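# Find the light check weight and set it on the dish

## Task

Four check weights are on hand and exactly one weighs less than the rest; identify it with the balance, whose pointer sits over white when the pans hold equal loads and leans toward whichever pan is lighter. Finish with that light weight lying flat on the red dish and the other three weights not on the dish. Apart from the weights and the dish, nothing may end up tipped over, and the balance must stay on the furniture it currently stands on. Nothing may go onto the floor or out of the work area.

## Robot and tools

ROBOTS. Three identical i2rt Big YAM arms: arm1, arm2, arm3. Each has six joints, a two-finger gripper and a wrist camera (arm1_cam_wrist, arm2_cam_wrist, arm3_cam_wrist). Two fixed room cameras: room_a and room_b. Foot (base_link) positions in the scene frame, metres: arm1 (-0.017, +1.211, +0.828), facing roughly -y; arm2 (+0.095, -0.011, +0.883), facing roughly +x; arm3 (-0.083, -1.202, +0.816), facing roughly +x. A foot faces its own +x. Reach is about 1.0 m from the joint1 axis.

FRAME. One shared scene frame, origin on the floor, +z up. The hand point lies between the finger pads, about 1 cm behind the tips; fingers point along the hand's +z and open along its y. hand_target is the hand pose the current joint targets would give; under load the hand may stop short. Printed hand positions get less accurate at long reach.

TOOL move. Arguments: arm1, arm2, arm3 (each optional, one object per robot) and cameras. A robot omitted gets nothing new but may keep pushing toward an older target. Per robot:
- joints: absolute targets by name. joint1_rad -2.879..2.879 (base yaw, positive counter-clockwise seen from above, 0 = along foot's +x); joint2_rad 0..3.141 (shoulder, 0 = upper arm pointing back, positive raises and swings forward); joint3_rad 0..3.019 (elbow, 0 = folded, positive opens); joint4_rad -1.692..1.57 (hand pitch, positive tips fingers up); joint5_rad -1.57..1.57 (hand sideways, positive to the arm's right); joint6_rad -2.094..2.094 (roll, positive clockwise viewed from behind the hand); gripper_m 0..0.093, the fingertip gap in metres. Done tolerances: ±0.045, ±0.14, ±0.09, ±0.055, ±0.03, ±0.035 rad, gripper ±0.003 m.
- target: an absolute hand pose, seven numbers [x, y, z, qw, qx, qy, qz], metres and a unit quaternion in the scene frame, same layout as the printed "hand" line. The hand travels a straight line from its hand_target to it. When target is given, joints may contain only gripper_m.
- speed: top path speed, 0.002..0.5 m/s (default 0.25); only allowed with target. Rotation is capped at twice this in rad/s.
- min_time_s: 0.1..8 s, a minimum duration for that robot's joint motions.
All motions in one call start together; all hand paths in one call finish together, paced by the slowest. Paths last 0.5..10 s and an action at most 15 s. The controller clips each step to 100 mm and 20 degrees from the measured pose and uses damped IK, favouring position; expect a centimetre or more of error, lag, and overshoot of speed near full stretch. Paths do not avoid obstacles or other arms. Unknown keys make a call invalid; out-of-range values get it refused, and after a refusal the remaining move/wait/finished_scene calls of that reply are skipped. cameras: list of names or ["all"]; [] for none; by default all for an empty move, none otherwise. A move with no action returns full state, all images and the scene number.

RESULTS. A "move" line lists robots sent motions with "done" or their worst status. joint_status / hand_status values: off_target (stopped away, may still push), time_out (joint couldn't finish; it keeps a nearby target and pushes; on_its_own lists which; resend the reported position to relax it), not_followed (a self/inter-arm safety check withheld the command: "joint command not followed" or "pose unreachable"; the gripper part still runs). on_its_own shows uncommanded activity; "held at" is a target, not a reading. Robots under "as last shown" were not commanded; their lines repeat the last printed values. "pictures" gives image order; images may lag the state slightly. Joint velocities in rad/s (gripper m/s); "within noise" means stationary. Joint torques follow joint order, include gravity, carry per-arm offsets and noise; entries 3 and 4 wrap at ±28 N m.

GRIPPER. Closed on nothing it reads 0.000..0.003. In free air it reads up to 0.003 wider than the real gap. Gripping firmly it reads up to 0.005 below the part's width (some read up to 0.002 above). Near the first-contact reading the hold is light; about 0.005 lower it squeezes at full force (about 50..64 N per pad). To release, command well above the reading.

OTHER TOOLS. wait: seconds 0..10, cameras as in move; nothing new is commanded. zoom_image: camera (one that appeared in the latest images) and region [x0, y0, x1, y1] in pixels from the top-left, up to 504x504. finished_scene: scene = current scene number; irreversible, and the goal must hold without the robots.

CAMERAS. Calibration intrinsics/extrinsics are given per camera (672x504 images; wrist cameras fisheye, room cameras pinhole with radial distortion). Room cameras may be shifted up to about 2.3 degrees and 9 mm; wrist camera poses follow joint readings and inherit their errors.

AVOID. Arms do not halt on contact and keep pushing; arms gripping another arm's fingers or pressing hard against each other fails the scene, and the safety check can be too late. Don't drop parts from height, release moving parts, slam, or strike heavy or fixed items. Keep everything inside the work area and off the floor. Loose objects may get nudged occasionally. Sustained loads, stretched poses or pushing at unreachable poses heat motors: a MOTOR HOT line appears at 85 °C, and at 100 °C the arm goes limp for 30..60 s or more (OVER-TEMPERATURE FAULT; keys then say limit_stop_at_motor_heat and must be resent). The scene keeps running while you deliberate, holding the last command.

Each tool is called after "Call:" as name(argument=value, ...), one argument or row to a line, values as JSON.

## Session

Call:
move(
)

Scene clock: 0.00 s.
Joint torques (N m): no reading
Heat: arm1: hottest joint2_rad 35 °C; arm2: hottest joint2_rad 29 °C; arm3: hottest joint2_rad 34 °C.
Joint velocities: within noise
arm1.joint_positions: joint1_rad=+0.776 joint2_rad=+0.602 joint3_rad=+1.507 joint4_rad=-1.261 joint5_rad=+0.098 joint6_rad=+0.607 gripper_m=+0.09396
arm1.joint_status: not commanded
arm1.hand: x=-0.1701 y=+1.0660 z=+1.4453 quat_wxyz=(-0.349, -0.815, -0.066, +0.458) (m; scene frame)
arm1.hand_target: x=-0.1672 y=+1.0692 z=+1.4585 quat_wxyz=(-0.357, -0.807, -0.065, +0.467) (m; scene frame)
arm1.hand_status: not commanded
arm2.joint_positions: joint1_rad=+0.021 joint2_rad=+0.603 joint3_rad=+1.379 joint4_rad=-1.633 joint5_rad=-0.031 joint6_rad=+0.148 gripper_m=+0.09396
arm2.joint_status: not commanded
arm2.hand: x=-0.0901 y=-0.0176 z=+1.3638 quat_wxyz=(+0.028, +0.934, -0.076, -0.347) (m; scene frame)
arm2.hand_target: x=-0.0886 y=-0.0177 z=+1.3731 quat_wxyz=(+0.029, +0.930, -0.075, -0.358) (m; scene frame)
arm2.hand_status: not commanded
arm3.joint_positions: joint1_rad=+0.525 joint2_rad=+0.628 joint3_rad=+1.422 joint4_rad=-1.611 joint5_rad=-0.278 joint6_rad=-0.485 gripper_m=+0.09396
arm3.joint_status: not commanded
arm3.hand: x=-0.2389 y=-1.3139 z=+1.3216 quat_wxyz=(+0.100, +0.819, +0.423, -0.375) (m; scene frame)
arm3.hand_target: x=-0.2372 y=-1.3133 z=+1.3293 quat_wxyz=(+0.099, +0.815, +0.422, -0.384) (m; scene frame)
arm3.hand_status: not commanded
pictures: arm1_cam_wrist, arm2_cam_wrist, arm3_cam_wrist, room_a, room_b
camera_calibration:
arm1_cam_wrist: T_world_to_cam=[[-0.426578, 0.750242, -0.505142, -0.142259], [0.876534, 0.205232, -0.435395, 0.562627], [-0.22298, -0.628504, -0.74516, 1.8366], [0, 0, 0, 1]] pos_world=[-0.144322, 1.14557, 1.54166]
arm2_cam_wrist: T_world_to_cam=[[0.114776, 0.987548, -0.107587, 0.175562], [0.988832, -0.123942, -0.0827592, 0.205023], [-0.0950631, -0.0968864, -0.990745, 1.46502], [0, 0, 0, 1]] pos_world=[-0.0836141, -0.00602373, 1.48732]
arm3_cam_wrist: T_world_to_cam=[[-0.763962, 0.629021, 0.143855, 0.455582], [0.608574, 0.776494, -0.163383, 1.38403], [-0.214474, -0.0372722, -0.976018, 1.31615], [0, 0, 0, 1]] pos_world=[-0.211956, -1.3122, 1.44517]

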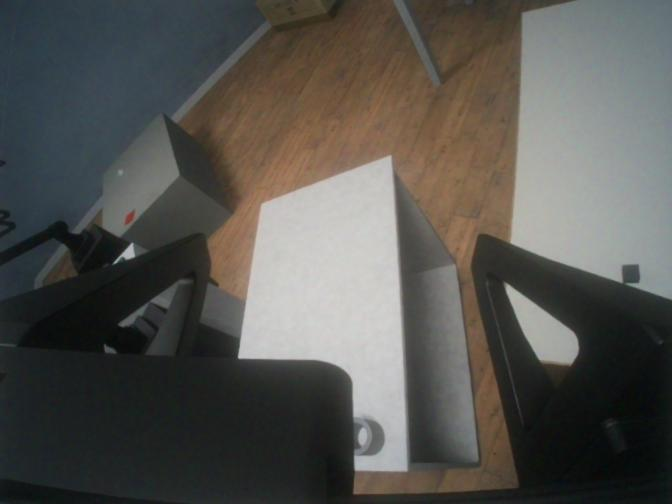

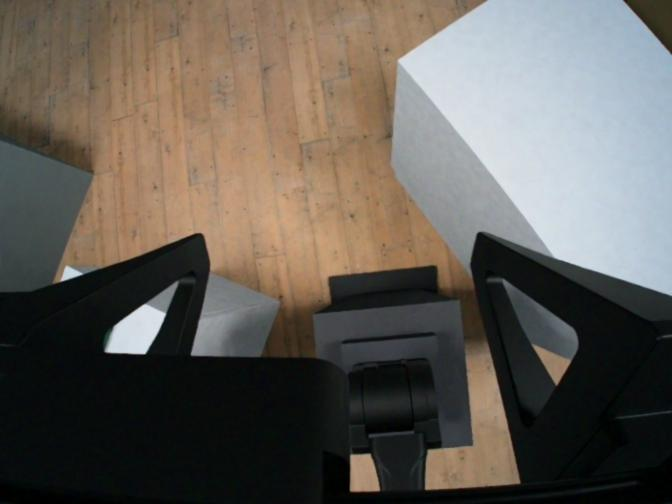

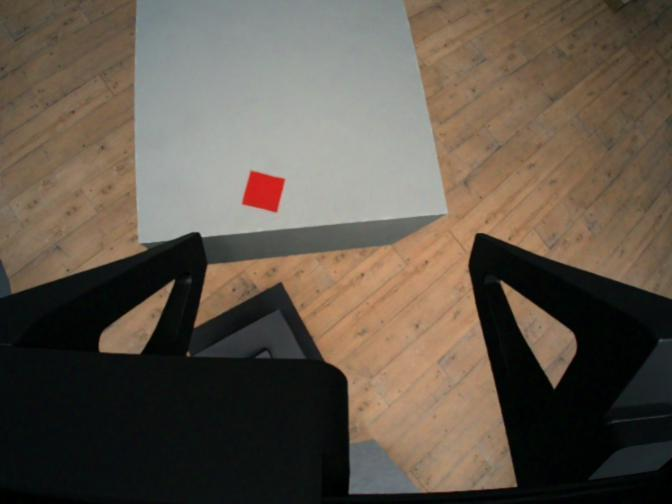

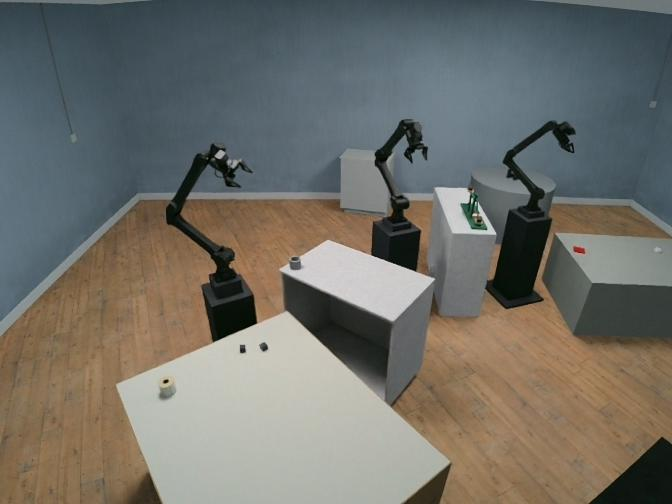

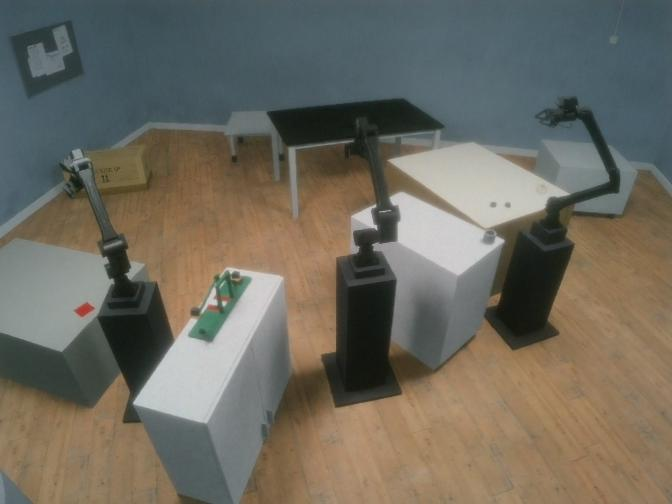

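Call:
zoom_image(
  camera="room_a",
  region=[430, 170, 510, 250],
)

Call:
zoom_image(
  camera="room_b",
  region=[170, 250, 270, 350],
)

Scaled by 6.300 from the camera's 672x504 image, which has a finer 960x720 frame.

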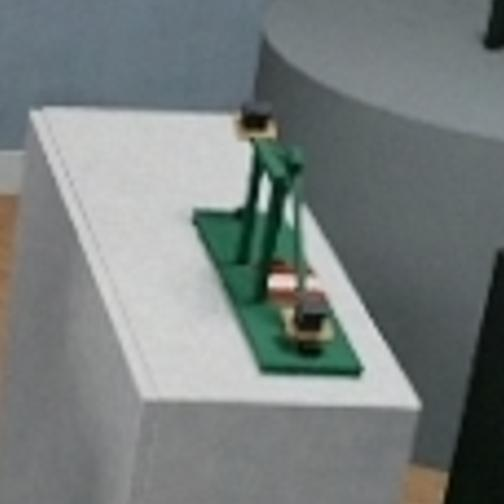

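Scaled by 5.040 from the camera's 672x504 image, which has a finer 960x720 frame.

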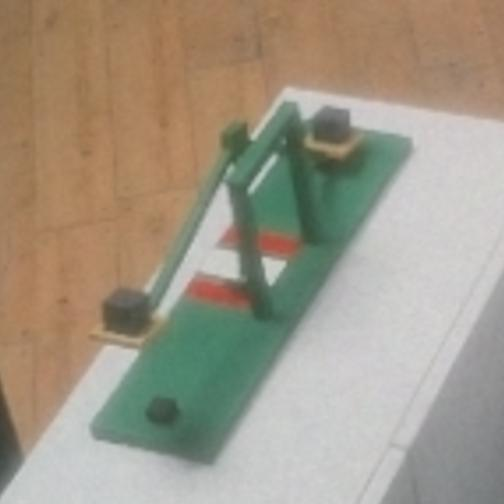

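Call:
move(
  arm2={"joints": {"joint1_rad": 1.5, "joint4_rad": -1.3, "joint5_rad": 0, "joint6_rad": 0}},
  arm3={"joints": {"joint1_rad": -1.9, "joint4_rad": -1.3, "joint5_rad": 0, "joint6_rad": 0}},
)

Call:
move(
  arm2={"target": [0.15, -0.42, 1.08, 0.4545, 0.5416, 0.5416, -0.4545], "speed": 0.4},
  arm3={"target": [0.14, -1.02, 1.15, -0.3535, 0.612, -0.612, -0.3535], "speed": 0.4},
  cameras=["arm2_cam_wrist", "arm3_cam_wrist"],
)

Scene clock: 3.33 s.
Joint torques (N m): arm1=[-0.67 2.96 10 2.26 0.07 -0.12] | arm2=[2.2 2.08 11.14 2.51 0.02 -0.02] | arm3=[-1.73 0.91 8.13 2.52 0.1 0.03]
Heat: arm1: hottest joint2_rad 35 °C; arm2: hottest joint2_rad 29 °C; arm3: hottest joint2_rad 34 °C.
move: arm2 done; arm3 done
Joint velocities: within noise
arm1: as last shown
arm2.joint_positions: joint1_rad=+1.489 joint2_rad=+0.603 joint3_rad=+1.379 joint4_rad=-1.314 joint5_rad=-0.001 joint6_rad=+0.010 gripper_m=+0.09397
arm2.joint_status: all done
arm2.hand: x=+0.0621 y=-0.2509 z=+1.4211 quat_wxyz=(+0.324, +0.660, +0.572, -0.364) (m; scene frame)
arm2.hand_target: x=+0.0646 y=-0.2498 z=+1.4341 quat_wxyz=(+0.334, +0.648, +0.573, -0.376) (m; scene frame)
arm2.hand_status: not commanded
arm3.joint_positions: joint1_rad=-1.892 joint2_rad=+0.628 joint3_rad=+1.422 joint4_rad=-1.313 joint5_rad=-0.002 joint6_rad=-0.008 gripper_m=+0.09398
arm3.joint_status: all done
arm3.hand: x=+0.0349 y=-0.9947 z=+1.3737 quat_wxyz=(-0.429, +0.445, -0.742, -0.260) (m; scene frame)
arm3.hand_target: x=+0.0362 y=-0.9971 z=+1.3849 quat_wxyz=(-0.441, +0.435, -0.739, -0.267) (m; scene frame)
arm3.hand_status: not commanded
pictures: none

Scene clock: 5.80 s.
Joint torques (N m): arm1=[-0.26 2.73 9.89 2.09 0.11 -0.14] | arm2=[2.32 -2.14 9.1 2.56 0.06 -0.01] | arm3=[-1.67 -2.55 11.36 0.54 -0.73 -0.14]
Heat: arm1: hottest joint2_rad 35 °C; arm2: hottest joint2_rad 29 °C; arm3: hottest joint2_rad 34 °C.
move: arm2 done; arm3 off_target
Joint velocities: within noise
arm1: as last shown
arm2.joint_positions: joint1_rad=+1.846 joint2_rad=+0.978 joint3_rad=+0.319 joint4_rad=+0.507 joint5_rad=+0.231 joint6_rad=+0.045 gripper_m=+0.09397
arm2.joint_status: not commanded
arm2.hand: x=+0.1466 y=-0.4221 z=+1.0893 quat_wxyz=(+0.459, +0.544, +0.533, -0.457) (m; scene frame)
arm2.hand_target: x=+0.1498 y=-0.4199 z=+1.0801 quat_wxyz=(+0.454, +0.542, +0.542, -0.454) (m; scene frame)
arm2.hand_status: done (0.010 m and 1.2 deg from the pose sent, 0.391 m and 23.0 deg at the start)
arm3.joint_positions: joint1_rad=-2.811 joint2_rad=+0.831 joint3_rad=+0.897 joint4_rad=-1.390 joint5_rad=-1.019 joint6_rad=-1.266 gripper_m=+0.09398
arm3.joint_status: not commanded
arm3.hand: x=+0.1315 y=-1.0199 z=+1.1363 quat_wxyz=(-0.345, +0.609, -0.617, -0.360) (m; scene frame)
arm3.hand_target: x=+0.1395 y=-1.0201 z=+1.1498 quat_wxyz=(-0.354, +0.612, -0.612, -0.354) (m; scene frame)
arm3.hand_status: off_target (0.016 m and 1.4 deg from the pose sent, 0.248 m and 27.9 deg at the start)
pictures: arm2_cam_wrist, arm3_cam_wrist
camera_calibration:
arm2_cam_wrist: T_world_to_cam=[[-0.99994, 0.00312049, -0.0105313, 0.160565], [0.00966303, 0.705769, -0.708376, 1.07338], [0.00522216, -0.708435, -0.705757, 0.593004], [0, 0, 0, 1]] pos_world=[0.147086, -0.337952, 1.18056]
arm3_cam_wrist: T_world_to_cam=[[0.999408, -0.00412724, -0.0341549, -0.0950721], [-0.0177837, -0.911829, -0.410185, -0.459108], [-0.0294505, 0.41055, -0.911362, 1.58471], [0, 0, 0, 1]] pos_world=[0.133522, -1.06962, 1.25267]

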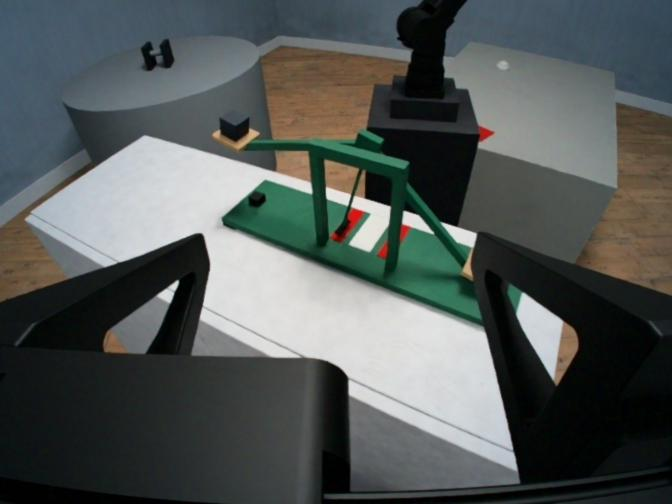

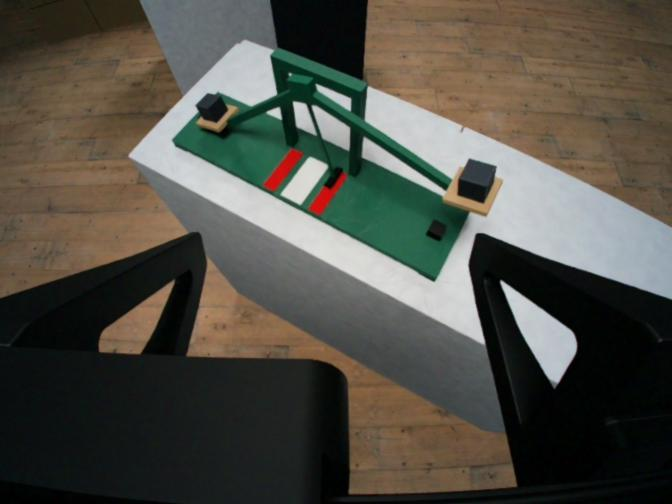

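Call:
move(
  arm3={"joints": {"joint1_rad": -2.25, "joint4_rad": -1.0, "joint5_rad": 0, "joint6_rad": 0.2}},
)

Call:
move(
  arm3={"target": [0.1786, -0.918, 1.09, 0.3778, -0.4752, 0.7920, 0.0634], "speed": 0.3},
  cameras=["arm2_cam_wrist", "arm3_cam_wrist"],
)

Call:
zoom_image(
  camera="arm3_cam_wrist",
  region=[200, 20, 500, 320],
)

Scene clock: 8.73 s.
Joint torques (N m): arm1=[-0.5 2.67 9.98 2.09 0.13 -0.17] | arm2=[2.26 -2.2 9.1 2.63 0.07 -0.02] | arm3=[-0.56 -3.37 12.01 2.06 0.15 -0.02]
Heat: arm1: hottest joint2_rad 35 °C; arm2: hottest joint2_rad 29 °C; arm3: hottest joint2_rad 34 °C.
move: arm3 done
Joint velocities: within noise
arm1, arm2: as last shown
arm3.joint_positions: joint1_rad=-2.257 joint2_rad=+0.833 joint3_rad=+0.897 joint4_rad=-1.013 joint5_rad=-0.003 joint6_rad=+0.191 gripper_m=+0.09398
arm3.joint_status: all done
arm3.hand: x=+0.1788 y=-0.9789 z=+1.0945 quat_wxyz=(-0.271, +0.245, -0.921, -0.138) (m; scene frame)
arm3.hand_target: x=+0.1864 y=-0.9700 z=+1.1130 quat_wxyz=(-0.288, +0.242, -0.915, -0.148) (m; scene frame)
arm3.hand_status: not commanded
pictures: none

Scene clock: 10.70 s.
Joint torques (N m): arm1=[-0.56 2.55 10 2.18 0.11 -0.15] | arm2=[2.2 -1.9 9.16 2.69 0.05 -0.02] | arm3=[-0.67 -3.9 8.72 2.29 0.17 -0.1]
Heat: arm1: hottest joint2_rad 35 °C; arm2: hottest joint2_rad 29 °C; arm3: hottest joint2_rad 34 °C.
move: arm3 done
Joint velocities: within noise
arm1, arm2: as last shown
arm3.joint_positions: joint1_rad=-2.078 joint2_rad=+0.855 joint3_rad=+0.840 joint4_rad=-0.768 joint5_rad=+0.140 joint6_rad=-0.236 gripper_m=+0.09398
arm3.joint_status: not commanded
arm3.hand: x=+0.1778 y=-0.9222 z=+1.0966 quat_wxyz=(-0.381, +0.468, -0.794, -0.066) (m; scene frame)
arm3.hand_target: x=+0.1785 y=-0.9181 z=+1.0900 quat_wxyz=(-0.378, +0.475, -0.792, -0.063) (m; scene frame)
arm3.hand_status: done (0.008 m and 1.0 deg from the pose sent, 0.061 m and 33.9 deg at the start)
pictures: arm2_cam_wrist, arm3_cam_wrist
camera_calibration:
arm2_cam_wrist: T_world_to_cam=[[-0.99994, 0.00312049, -0.0105313, 0.160565], [0.00966303, 0.705769, -0.708376, 1.07338], [0.00522216, -0.708435, -0.705757, 0.593004], [0, 0, 0, 1]] pos_world=[0.147086, -0.337952, 1.18056]
arm3_cam_wrist: T_world_to_cam=[[0.792119, -0.559816, 0.243216, -0.922073], [-0.543073, -0.8283, -0.137805, -0.513778], [0.278602, -0.0229261, -0.960133, 1.10879], [0, 0, 0, 1]] pos_world=[0.142462, -0.916333, 1.21804]

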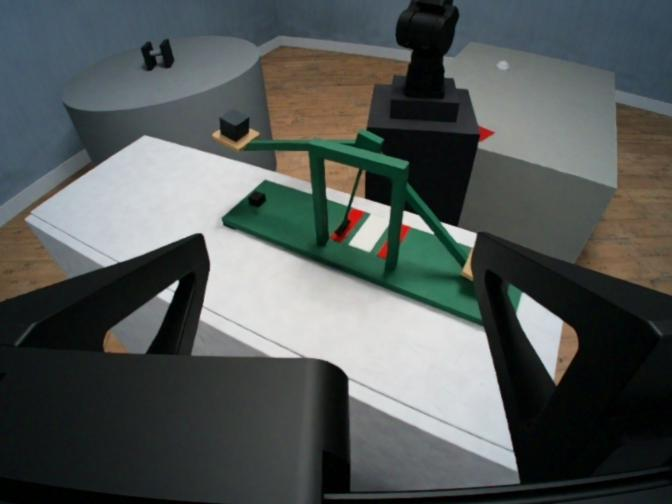

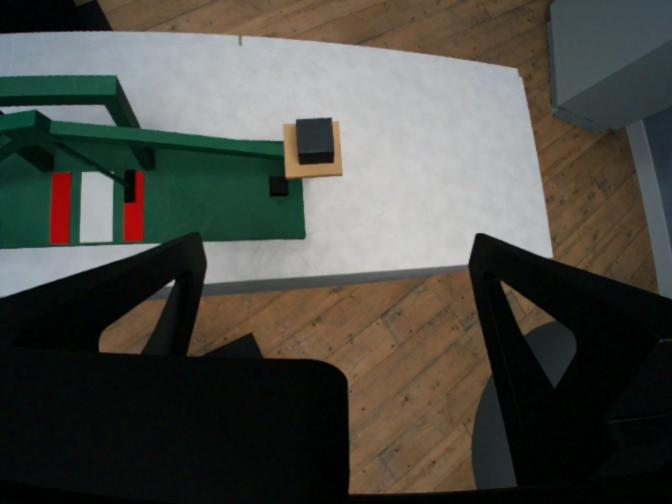

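Scaled by 1.680 from the camera's 672x504 image, which has a finer 960x720 frame.

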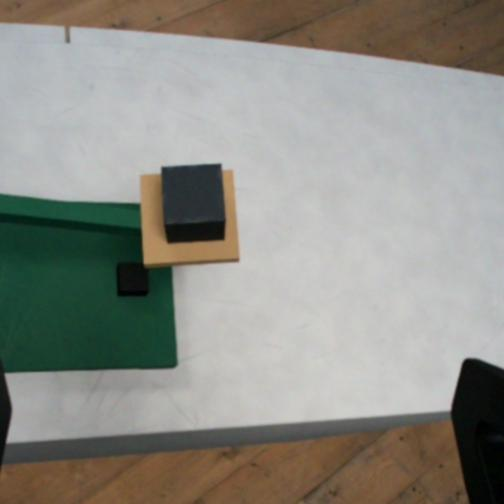

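Call:
move(
  arm3={"target": [0.238, -0.855, 0.980, 0.3778, -0.4752, 0.7920, 0.0634], "speed": 0.2},
  cameras=["arm2_cam_wrist", "arm3_cam_wrist"],
)

Call:
zoom_image(
  camera="arm2_cam_wrist",
  region=[160, 30, 320, 210],
)

Scene clock: 12.80 s.
Joint torques (N m): arm1=[-0.15 3.31 9.99 2.15 0.05 -0.15] | arm2=[2.14 -2.02 9.14 2.61 0.07 -0.02] | arm3=[-1.73 -7.94 8.75 2.26 -0.05 -0.11]
Heat: arm1: hottest joint2_rad 35 °C; arm2: hottest joint2_rad 29 °C; arm3: hottest joint2_rad 34 °C.
move: arm3 done
Joint velocities: within noise
arm1, arm2: as last shown
arm3.joint_positions: joint1_rad=-2.088 joint2_rad=+1.203 joint3_rad=+0.755 joint4_rad=-0.343 joint5_rad=+0.129 joint6_rad=-0.254 gripper_m=+0.09398
arm3.joint_status: not commanded
arm3.hand: x=+0.2326 y=-0.8566 z=+0.9832 quat_wxyz=(-0.377, +0.474, -0.793, -0.065) (m; scene frame)
arm3.hand_target: x=+0.2378 y=-0.8551 z=+0.9800 quat_wxyz=(-0.378, +0.475, -0.792, -0.063) (m; scene frame)
arm3.hand_status: done (0.006 m and 0.2 deg from the pose sent, 0.147 m and 0.9 deg at the start)
pictures: arm2_cam_wrist, arm3_cam_wrist
camera_calibration:
arm2_cam_wrist: T_world_to_cam=[[-0.99994, 0.00312049, -0.0105313, 0.160565], [0.00966303, 0.705769, -0.708376, 1.07338], [0.00522216, -0.708435, -0.705757, 0.593004], [0, 0, 0, 1]] pos_world=[0.147086, -0.337952, 1.18056]
arm3_cam_wrist: T_world_to_cam=[[0.798571, -0.549083, 0.246562, -0.896753], [-0.534541, -0.835267, -0.128821, -0.461942], [0.276679, -0.0289244, -0.960527, 0.981712], [0, 0, 0, 1]] pos_world=[0.197575, -0.849842, 1.10456]

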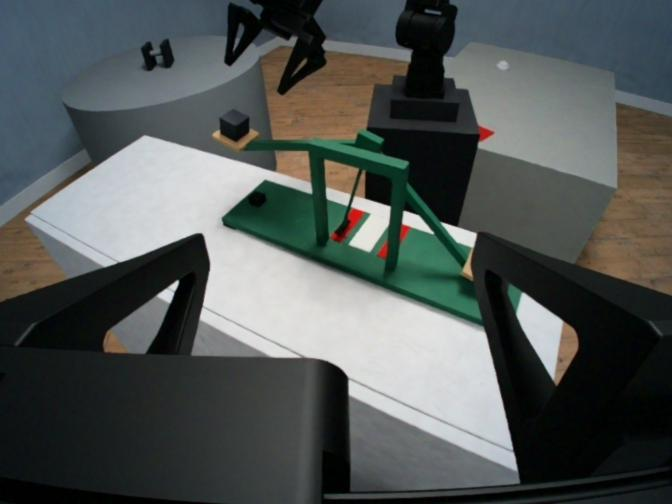

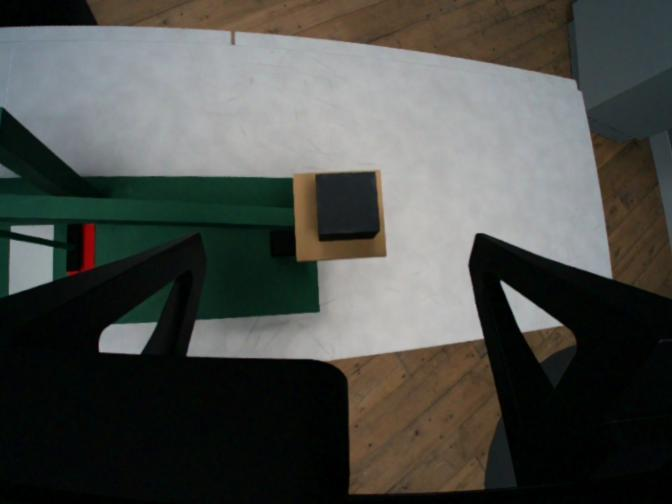

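Scaled by 2.800 from the camera's 672x504 image, which has a finer 960x720 frame.

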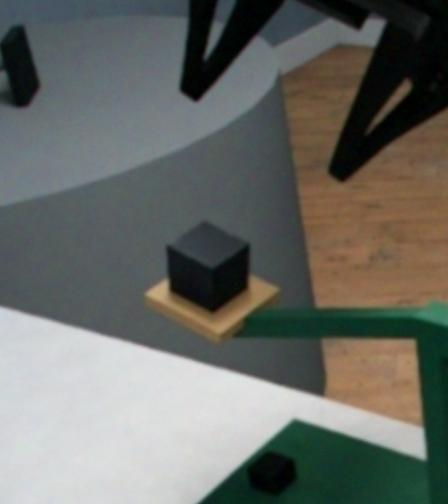

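Call:
move(
  arm3={"joints": {"gripper_m": 0.06}, "target": [0.264, -0.8415, 0.938, 0.3778, -0.4752, 0.7920, 0.0634], "speed": 0.15},
  cameras=["arm2_cam_wrist", "arm3_cam_wrist"],
)

Call:
zoom_image(
  camera="arm2_cam_wrist",
  region=[160, 30, 320, 210],
)

Scene clock: 14.47 s.
Joint torques (N m): arm1=[-0.62 3.14 9.89 2.26 0.09 -0.16] | arm2=[2.26 -2.02 9.13 2.65 0.06 -0.02] | arm3=[-1.61 -9.47 8.18 2.22 -0.06 -0.09]
Heat: arm1: hottest joint2_rad 35 °C; arm2: hottest joint3_rad 30 °C; arm3: hottest joint2_rad 34 °C.
move: arm3 done
Joint velocities: within noise
arm1, arm2: as last shown
arm3.joint_positions: joint1_rad=-2.120 joint2_rad=+1.344 joint3_rad=+0.755 joint4_rad=-0.196 joint5_rad=+0.107 joint6_rad=-0.276 gripper_m=+0.06010
arm3.joint_status: all done
arm3.hand: x=+0.2591 y=-0.8426 z=+0.9432 quat_wxyz=(-0.378, +0.474, -0.793, -0.065) (m; scene frame)
arm3.hand_target: x=+0.2638 y=-0.8417 z=+0.9379 quat_wxyz=(-0.378, +0.475, -0.792, -0.063) (m; scene frame)
arm3.hand_status: done (0.007 m and 0.3 deg from the pose sent, 0.057 m and 0.2 deg at the start)
pictures: arm2_cam_wrist, arm3_cam_wrist
camera_calibration:
arm2_cam_wrist: T_world_to_cam=[[-0.99994, 0.00312049, -0.0105313, 0.160565], [0.00966303, 0.705769, -0.708376, 1.07338], [0.00522216, -0.708435, -0.705757, 0.593004], [0, 0, 0, 1]] pos_world=[0.147086, -0.337952, 1.18056]
arm3_cam_wrist: T_world_to_cam=[[0.797658, -0.550326, 0.246745, -0.901397], [-0.535065, -0.83451, -0.131525, -0.437967], [0.278292, -0.0271126, -0.960114, 0.937119], [0, 0, 0, 1]] pos_world=[0.223873, -0.836142, 1.06455]

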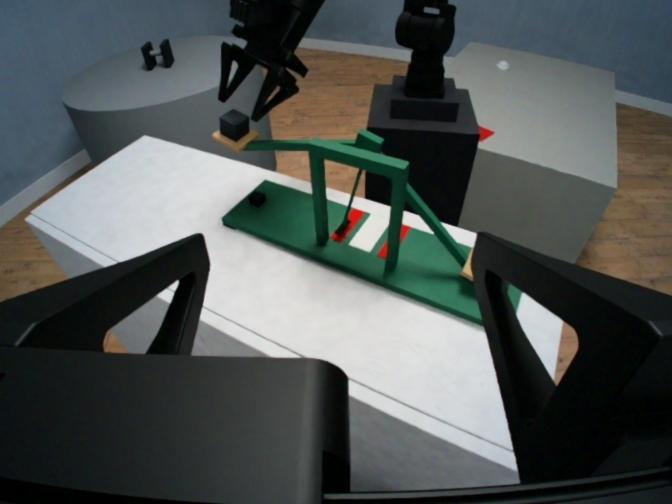

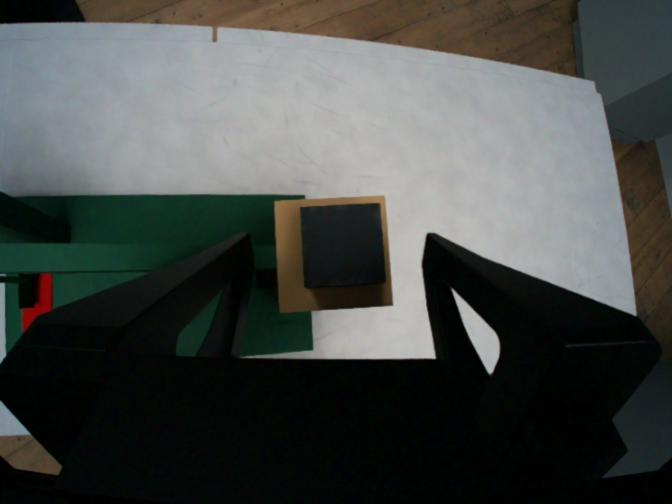

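Scaled by 2.800 from the camera's 672x504 image, which has a finer 960x720 frame.

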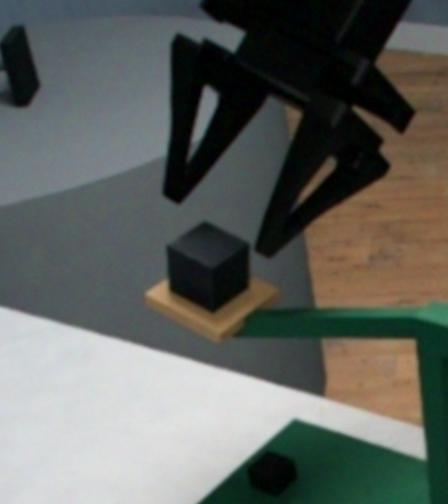

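Call:
move(
  arm3={"target": [0.2735, -0.8355, 0.917, 0.3778, -0.4752, 0.7920, 0.0634], "speed": 0.1},
  cameras=["arm2_cam_wrist", "arm3_cam_wrist"],
)

Call:
zoom_image(
  camera="arm2_cam_wrist",
  region=[160, 30, 320, 210],
)

Scene clock: 16.00 s.
Joint torques (N m): arm1=[-0.44 2.55 9.98 2.07 0.09 -0.12] | arm2=[1.96 -2.08 9.16 2.58 0.06 -0.01] | arm3=[-1.67 -9.82 7.91 2.29 -0.07 -0.11]
Heat: arm1: hottest joint3_rad 36 °C; arm2: hottest joint3_rad 30 °C; arm3: hottest joint2_rad 34 °C.
move: arm3 done
Joint velocities: within noise
arm1, arm2: as last shown
arm3.joint_positions: joint1_rad=-2.128 joint2_rad=+1.409 joint3_rad=+0.755 joint4_rad=-0.127 joint5_rad=+0.101 joint6_rad=-0.282 gripper_m=+0.06010
arm3.joint_status: not commanded
arm3.hand: x=+0.2685 y=-0.8362 z=+0.9240 quat_wxyz=(-0.380, +0.473, -0.792, -0.066) (m; scene frame)
arm3.hand_target: x=+0.2732 y=-0.8356 z=+0.9171 quat_wxyz=(-0.378, +0.475, -0.792, -0.064) (m; scene frame)
arm3.hand_status: done (0.009 m and 0.4 deg from the pose sent, 0.031 m and 0.3 deg at the start)
pictures: arm2_cam_wrist, arm3_cam_wrist
camera_calibration:
arm2_cam_wrist: T_world_to_cam=[[-0.99994, 0.00312049, -0.0105313, 0.160565], [0.00966303, 0.705769, -0.708376, 1.07338], [0.00522216, -0.708435, -0.705757, 0.593004], [0, 0, 0, 1]] pos_world=[0.147086, -0.337952, 1.18056]
arm3_cam_wrist: T_world_to_cam=[[0.797437, -0.550487, 0.2471, -0.900959], [-0.534352, -0.834478, -0.134591, -0.427388], [0.28029, -0.0247103, -0.959597, 0.917304], [0, 0, 0, 1]] pos_world=[0.232971, -0.829945, 1.04535]

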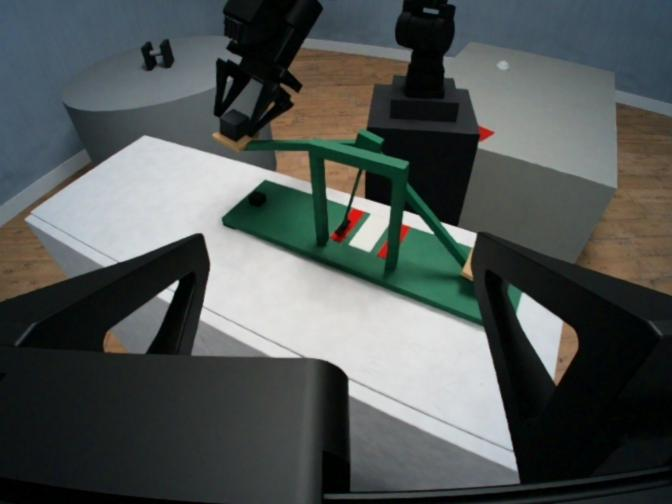

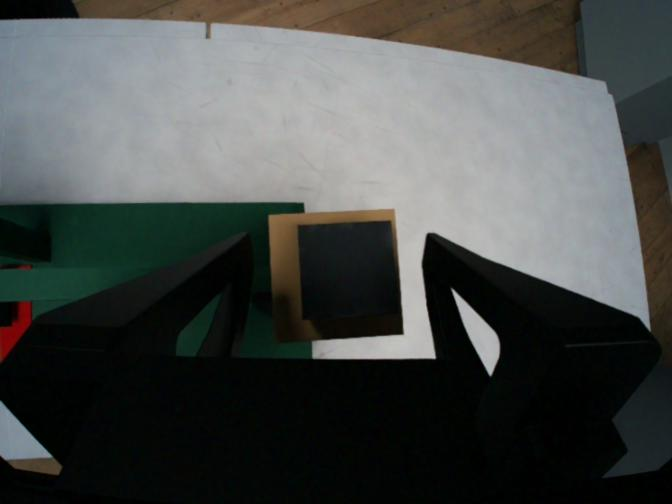

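Scaled by 2.800 from the camera's 672x504 image, which has a finer 960x720 frame.

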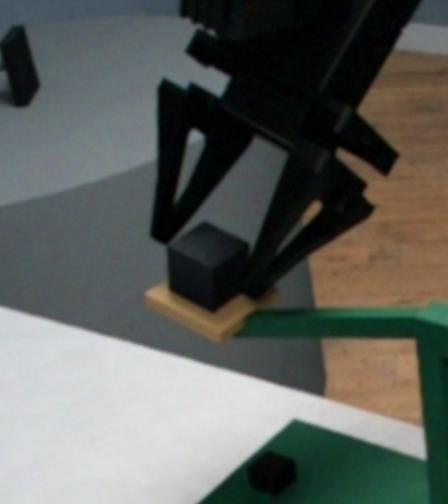

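Call:
move(
  arm3={"target": [0.279, -0.838, 0.912, 0.3778, -0.4752, 0.7920, 0.0634], "speed": 0.1},
  cameras=["arm2_cam_wrist", "arm3_cam_wrist"],
)

Call:
zoom_image(
  camera="arm2_cam_wrist",
  region=[160, 30, 320, 210],
)

Scene clock: 17.30 s.
Joint torques (N m): arm1=[-0.5 2.67 10.03 2.22 0.1 -0.13] | arm2=[2.14 -2.02 9.11 2.62 0.06 -0.03] | arm3=[-1.49 -9.76 7.77 2.29 -0.07 -0.14]
Heat: arm1: hottest joint3_rad 36 °C; arm2: hottest joint3_rad 30 °C; arm3: hottest joint2_rad 34 °C.
move: arm3 done
Joint velocities: within noise
arm1.joint_positions: joint1_rad=+0.776 joint2_rad=+0.602 joint3_rad=+1.507 joint4_rad=-1.261 joint5_rad=+0.098 joint6_rad=+0.607 gripper_m=+0.09396
arm1.joint_status: not commanded
arm1.hand: x=-0.1701 y=+1.0660 z=+1.4453 quat_wxyz=(-0.349, -0.815, -0.066, +0.458) (m; scene frame)
arm1.hand_target: x=-0.1672 y=+1.0692 z=+1.4585 quat_wxyz=(-0.357, -0.807, -0.065, +0.467) (m; scene frame)
arm1.hand_status: not commanded
arm2: as last shown
arm3.joint_positions: joint1_rad=-2.143 joint2_rad=+1.421 joint3_rad=+0.755 joint4_rad=-0.110 joint5_rad=+0.090 joint6_rad=-0.293 gripper_m=+0.06010
arm3.joint_status: not commanded
arm3.hand: x=+0.2747 y=-0.8384 z=+0.9208 quat_wxyz=(-0.382, +0.473, -0.792, -0.066) (m; scene frame)
arm3.hand_target: x=+0.2788 y=-0.8383 z=+0.9121 quat_wxyz=(-0.378, +0.475, -0.792, -0.063) (m; scene frame)
arm3.hand_status: done (0.010 m and 0.6 deg from the pose sent, 0.016 m and 0.4 deg at the start)
pictures: arm2_cam_wrist, arm3_cam_wrist
camera_calibration:
arm2_cam_wrist: T_world_to_cam=[[-0.99994, 0.00312049, -0.0105313, 0.160565], [0.00966303, 0.705769, -0.708376, 1.07338], [0.00522216, -0.708435, -0.705757, 0.593004], [0, 0, 0, 1]] pos_world=[0.147086, -0.337952, 1.18056]
arm3_cam_wrist: T_world_to_cam=[[0.796334, -0.551749, 0.24784, -0.907835], [-0.534682, -0.833704, -0.138032, -0.422544], [0.282784, -0.0225958, -0.958917, 0.91287], [0, 0, 0, 1]] pos_world=[0.238868, -0.832546, 1.04204]

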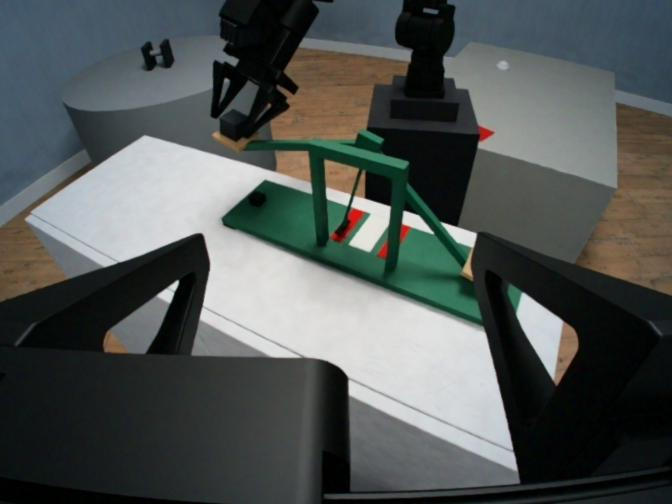

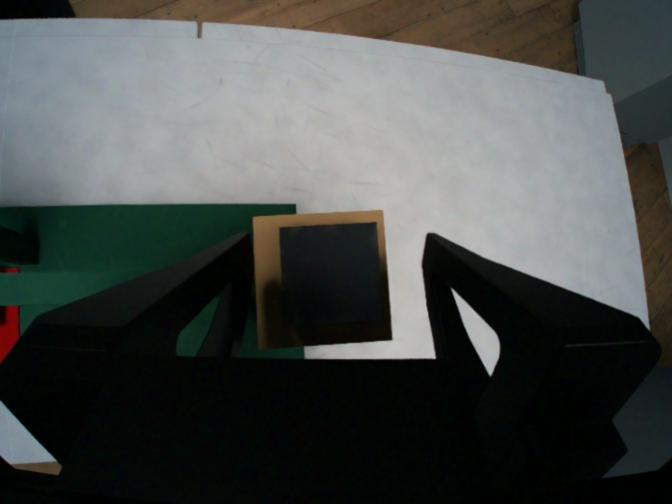

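Scaled by 2.800 from the camera's 672x504 image, which has a finer 960x720 frame.

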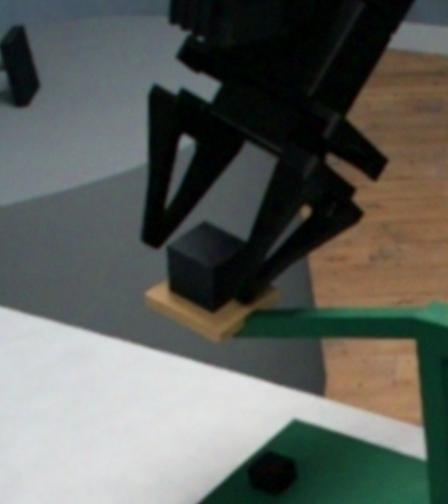

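Call:
move(
  arm3={"joints": {"gripper_m": 0.026}},
  cameras=["arm2_cam_wrist", "arm3_cam_wrist"],
)

Call:
zoom_image(
  camera="arm2_cam_wrist",
  region=[160, 30, 320, 210],
)

Scene clock: 18.07 s.
Joint torques (N m): arm1=[-0.26 2.73 9.96 2.28 0.09 -0.16] | arm2=[2.02 -2.02 9.17 2.58 0.06 -0.01] | arm3=[-1.61 -9.88 7.75 2.22 0 -0.1]
Heat: arm1: hottest joint3_rad 36 °C; arm2: hottest joint3_rad 30 °C; arm3: hottest joint2_rad 34 °C.
move: arm3 off_target
Joint velocities: within noise
arm1, arm2: as last shown
arm3.joint_positions: joint1_rad=-2.143 joint2_rad=+1.422 joint3_rad=+0.755 joint4_rad=-0.110 joint5_rad=+0.089 joint6_rad=-0.293 gripper_m=+0.03004
arm3.joint_status: gripper_m off_target (ended at +0.03006, target +0.02600)
arm3.hand: x=+0.2745 y=-0.8382 z=+0.9206 quat_wxyz=(-0.381, +0.473, -0.791, -0.067) (m; scene frame)
arm3.hand_target: x=+0.2788 y=-0.8383 z=+0.9121 quat_wxyz=(-0.378, +0.475, -0.792, -0.063) (m; scene frame)
arm3.hand_status: not commanded
pictures: arm2_cam_wrist, arm3_cam_wrist
camera_calibration:
arm2_cam_wrist: T_world_to_cam=[[-0.99994, 0.00312049, -0.0105313, 0.160565], [0.00966303, 0.705769, -0.708376, 1.07338], [0.00522216, -0.708435, -0.705757, 0.593004], [0, 0, 0, 1]] pos_world=[0.147086, -0.337952, 1.18056]
arm3_cam_wrist: T_world_to_cam=[[0.797512, -0.55051, 0.246807, -0.905853], [-0.533411, -0.834546, -0.137857, -0.423716], [0.281864, -0.0217069, -0.959209, 0.914068], [0, 0, 0, 1]] pos_world=[0.238771, -0.83245, 1.04194]

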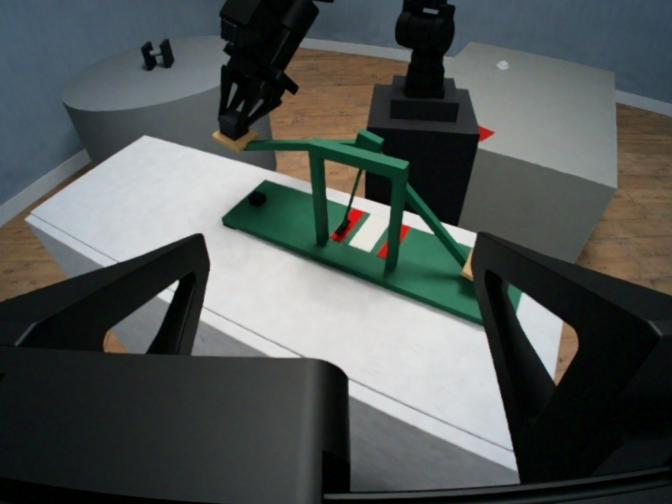

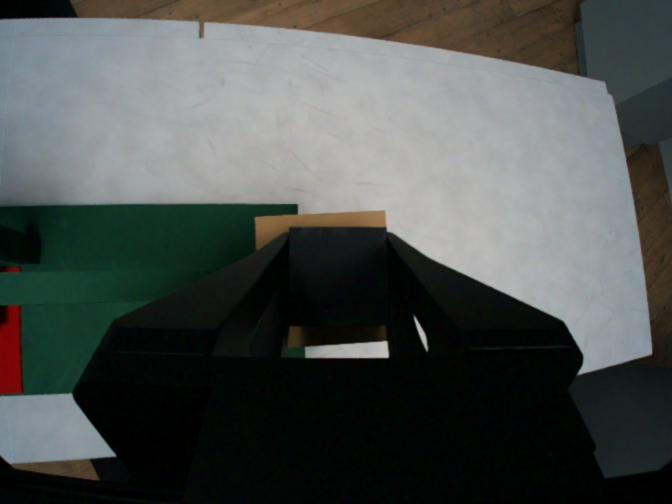

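Scaled by 2.800 from the camera's 672x504 image, which has a finer 960x720 frame.

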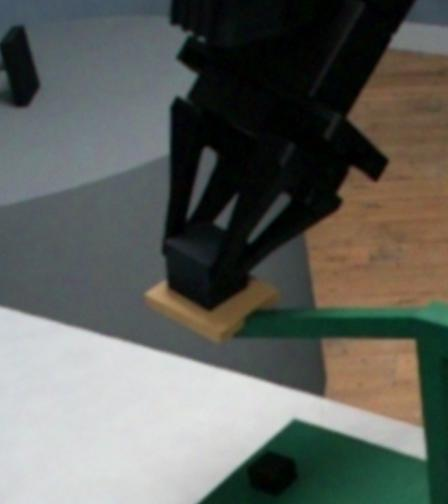

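Call:
move(
  arm3={"target": [0.272, -0.842, 1.01, 0.3778, -0.4752, 0.7920, 0.0634], "speed": 0.15},
  cameras=["arm2_cam_wrist"],
)

Call:
move(
  arm3={"joints": {"joint2_rad": 0.75, "joint3_rad": 0.95, "joint4_rad": -1.05, "joint6_rad": 0, "joint5_rad": 0}, "min_time_s": 2},
)

Call:
move(
  arm3={"joints": {"joint1_rad": 0.6}, "min_time_s": 3},
  cameras=["arm3_cam_wrist", "room_a", "room_b"],
)

Scene clock: 20.03 s.
Joint torques (N m): arm1=[-0.67 3.02 10.02 2.09 0.07 -0.11] | arm2=[2.2 -1.9 9.13 2.62 0.06 -0.02] | arm3=[-0.91 -11.11 12.05 1.51 0.18 -0.04]
Heat: arm1: hottest joint3_rad 36 °C; arm2: hottest joint3_rad 30 °C; arm3: hottest joint2_rad 34 °C.
move: arm3 off_target
Joint velocities: within noise
arm1: as last shown
arm2.joint_positions: joint1_rad=+1.846 joint2_rad=+0.978 joint3_rad=+0.319 joint4_rad=+0.507 joint5_rad=+0.231 joint6_rad=+0.045 gripper_m=+0.09397
arm2.joint_status: not commanded
arm2.hand: x=+0.1466 y=-0.4221 z=+1.0893 quat_wxyz=(+0.459, +0.544, +0.533, -0.457) (m; scene frame)
arm2.hand_target: x=+0.1498 y=-0.4199 z=+1.0801 quat_wxyz=(+0.454, +0.542, +0.542, -0.454) (m; scene frame)
arm2.hand_status: not commanded
arm3.joint_positions: joint1_rad=-2.143 joint2_rad=+1.277 joint3_rad=+0.838 joint4_rad=-0.398 joint5_rad=+0.090 joint6_rad=-0.293 gripper_m=+0.03004
arm3.joint_status: not commanded
arm3.hand: x=+0.2611 y=-0.8542 z=+0.9813 quat_wxyz=(-0.354, +0.480, -0.800, -0.058) (m; scene frame)
arm3.hand_target: x=+0.2711 y=-0.8430 z=+1.0103 quat_wxyz=(-0.378, +0.475, -0.792, -0.064) (m; scene frame)
arm3.hand_status: off_target (0.033 m and 3.0 deg from the pose sent, 0.089 m and 0.6 deg at the start)
pictures: arm2_cam_wrist
camera_calibration:
arm2_cam_wrist: T_world_to_cam=[[-0.99994, 0.00312049, -0.0105313, 0.160565], [0.00966303, 0.705769, -0.708376, 1.07338], [0.00522216, -0.708435, -0.705757, 0.593004], [0, 0, 0, 1]] pos_world=[0.147086, -0.337952, 1.18056]

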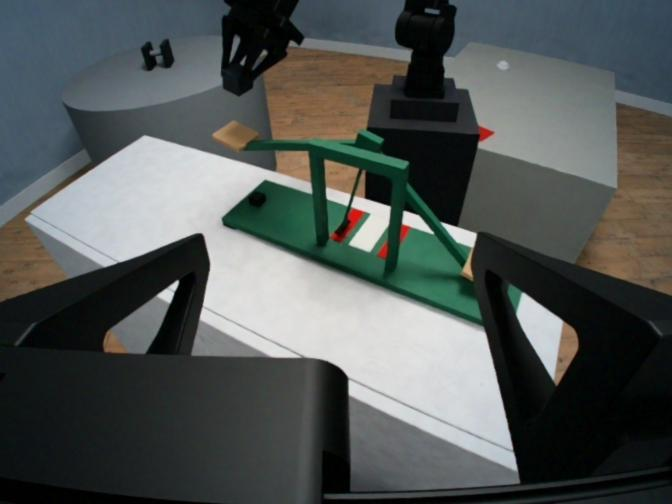

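Scene clock: 22.63 s.
Joint torques (N m): arm1=[-0.67 2.26 9.95 2.13 0.09 -0.13] | arm2=[2.2 -1.96 9.13 2.62 0.06 -0.01] | arm3=[-1.03 -4.13 13.07 1.4 -0.09 0.05]
Heat: arm1: hottest joint3_rad 36 °C; arm2: hottest joint3_rad 31 °C; arm3: hottest joint2_rad 34 °C.
move: arm3 done
Joint velocities: within noise
arm1, arm2: as last shown
arm3.joint_positions: joint1_rad=-2.143 joint2_rad=+0.759 joint3_rad=+0.895 joint4_rad=-1.045 joint5_rad=+0.003 joint6_rad=-0.009 gripper_m=+0.03004
arm3.joint_status: all done
arm3.hand: x=+0.1403 y=-0.9650 z=+1.1122 quat_wxyz=(-0.296, +0.382, -0.865, -0.132) (m; scene frame)
arm3.hand_target: x=+0.1426 y=-0.9612 z=+1.1434 quat_wxyz=(-0.320, +0.375, -0.858, -0.146) (m; scene frame)
arm3.hand_status: not commanded
pictures: none

Scene clock: 26.10 s.
Joint torques (N m): arm1=[-0.67 3.31 9.98 2.15 0.11 -0.12] | arm2=[2.14 -2.2 9.13 2.65 0.06 -0.03] | arm3=[-0.56 -4.01 13.04 1.4 -0.01 0.03]
Heat: arm1: hottest joint3_rad 37 °C; arm2: hottest joint3_rad 31 °C; arm3: hottest joint2_rad 34 °C.
move: arm3 done
Joint velocities: within noise
arm1, arm2: as last shown
arm3.joint_positions: joint1_rad=+0.593 joint2_rad=+0.759 joint3_rad=+0.895 joint4_rad=-1.045 joint5_rad=+0.001 joint6_rad=-0.008 gripper_m=+0.03004
arm3.joint_status: all done
arm3.hand: x=-0.3772 y=-1.3355 z=+1.1149 quat_wxyz=(+0.063, +0.923, +0.202, -0.322) (m; scene frame)
arm3.hand_target: x=-0.3798 y=-1.3397 z=+1.1461 quat_wxyz=(+0.071, +0.913, +0.200, -0.348) (m; scene frame)
arm3.hand_status: not commanded
pictures: arm3_cam_wrist, room_a, room_b
camera_calibration:
arm3_cam_wrist: T_world_to_cam=[[-0.406266, 0.913728, 0.00695961, 1.061], [0.912545, 0.406109, -0.048338, 0.942882], [-0.0469941, -0.0132871, -0.998807, 1.2046], [0, 0, 0, 1]] pos_world=[-0.372764, -1.33637, 1.24136]

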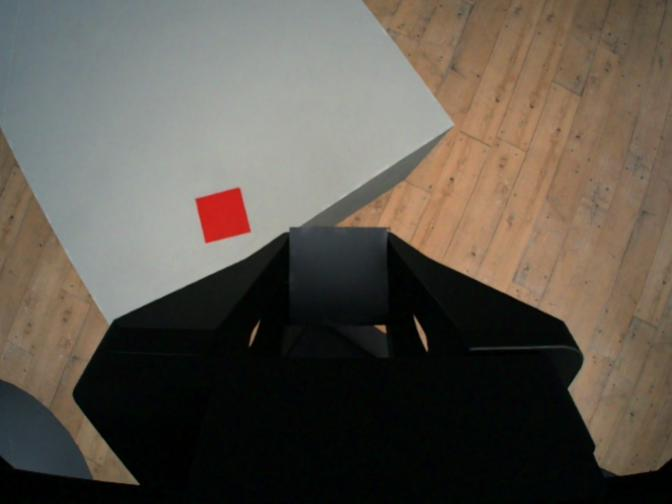

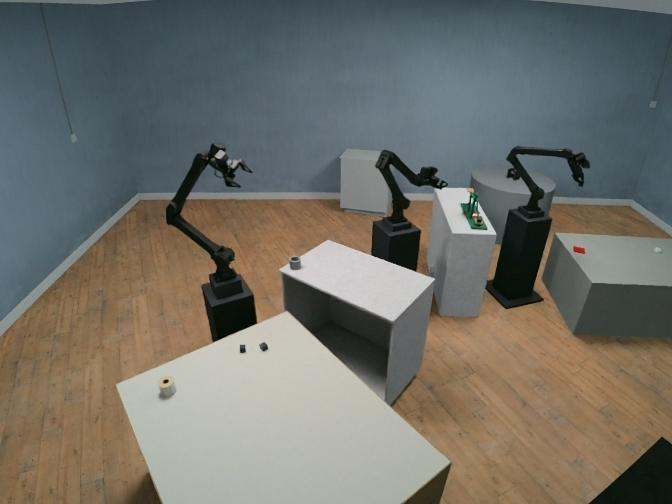

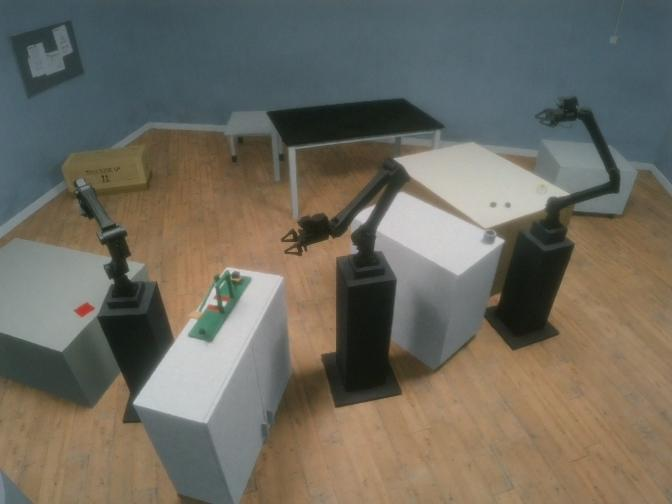

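Call:
move(
  arm3={"target": [-0.381, -1.59, 0.75, 0.1668, 0.8303, 0.4125, -0.3357], "speed": 0.3},
  cameras=["arm3_cam_wrist", "room_a", "room_b"],
)

Scene clock: 29.50 s.
Joint torques (N m): arm1=[-0.15 3.31 9.88 2.14 0.09 -0.18] | arm2=[2.26 -2.14 9.1 2.55 0.06 -0.03] | arm3=[-1.03 -11.63 5.78 2.4 -0.08 -0.14]
Heat: arm1: hottest joint3_rad 37 °C; arm2: hottest joint3_rad 31 °C; arm3: hottest joint2_rad 34 °C.
move: arm3 off_target
Joint velocities: within noise
arm1, arm2: as last shown
arm3.joint_positions: joint1_rad=+1.082 joint2_rad=+1.838 joint3_rad=+0.587 joint4_rad=+0.425 joint5_rad=-0.010 joint6_rad=+0.011 gripper_m=+0.03004
arm3.joint_status: not commanded
arm3.hand: x=-0.3747 y=-1.5776 z=+0.7498 quat_wxyz=(+0.162, +0.837, +0.408, -0.327) (m; scene frame)
arm3.hand_target: x=-0.3807 y=-1.5897 z=+0.7503 quat_wxyz=(+0.167, +0.830, +0.412, -0.336) (m; scene frame)
arm3.hand_status: off_target (0.014 m and 1.5 deg from the pose sent, 0.445 m and 29.0 deg at the start)
pictures: arm3_cam_wrist, room_a, room_b
camera_calibration:
arm3_cam_wrist: T_world_to_cam=[[-0.78413, 0.620476, -0.012221, 0.696024], [0.616799, 0.777004, -0.125792, 1.5537], [-0.0685549, -0.106175, -0.991981, 0.677112], [0, 0, 0, 1]] pos_world=[-0.366128, -1.56721, 0.875631]

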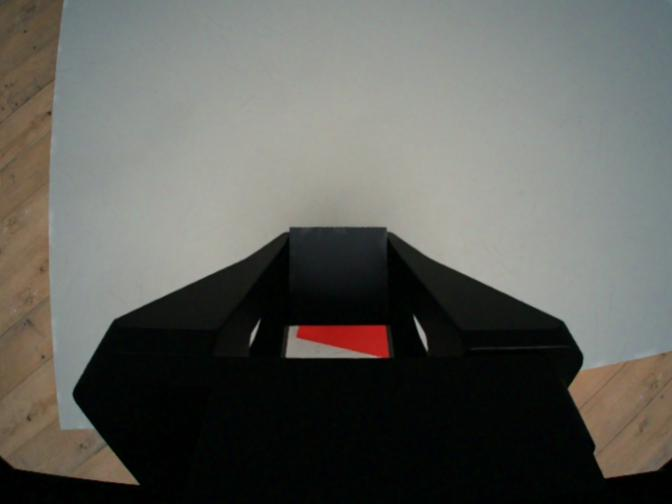

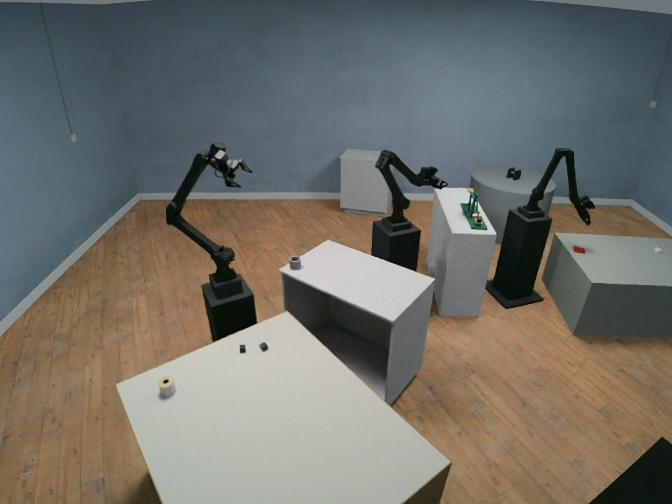

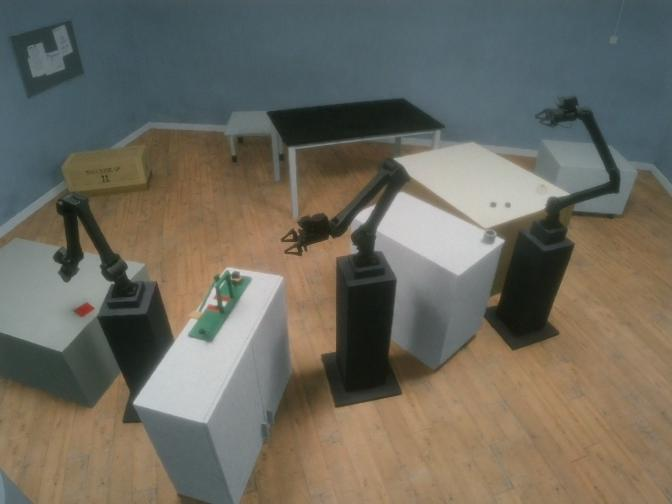

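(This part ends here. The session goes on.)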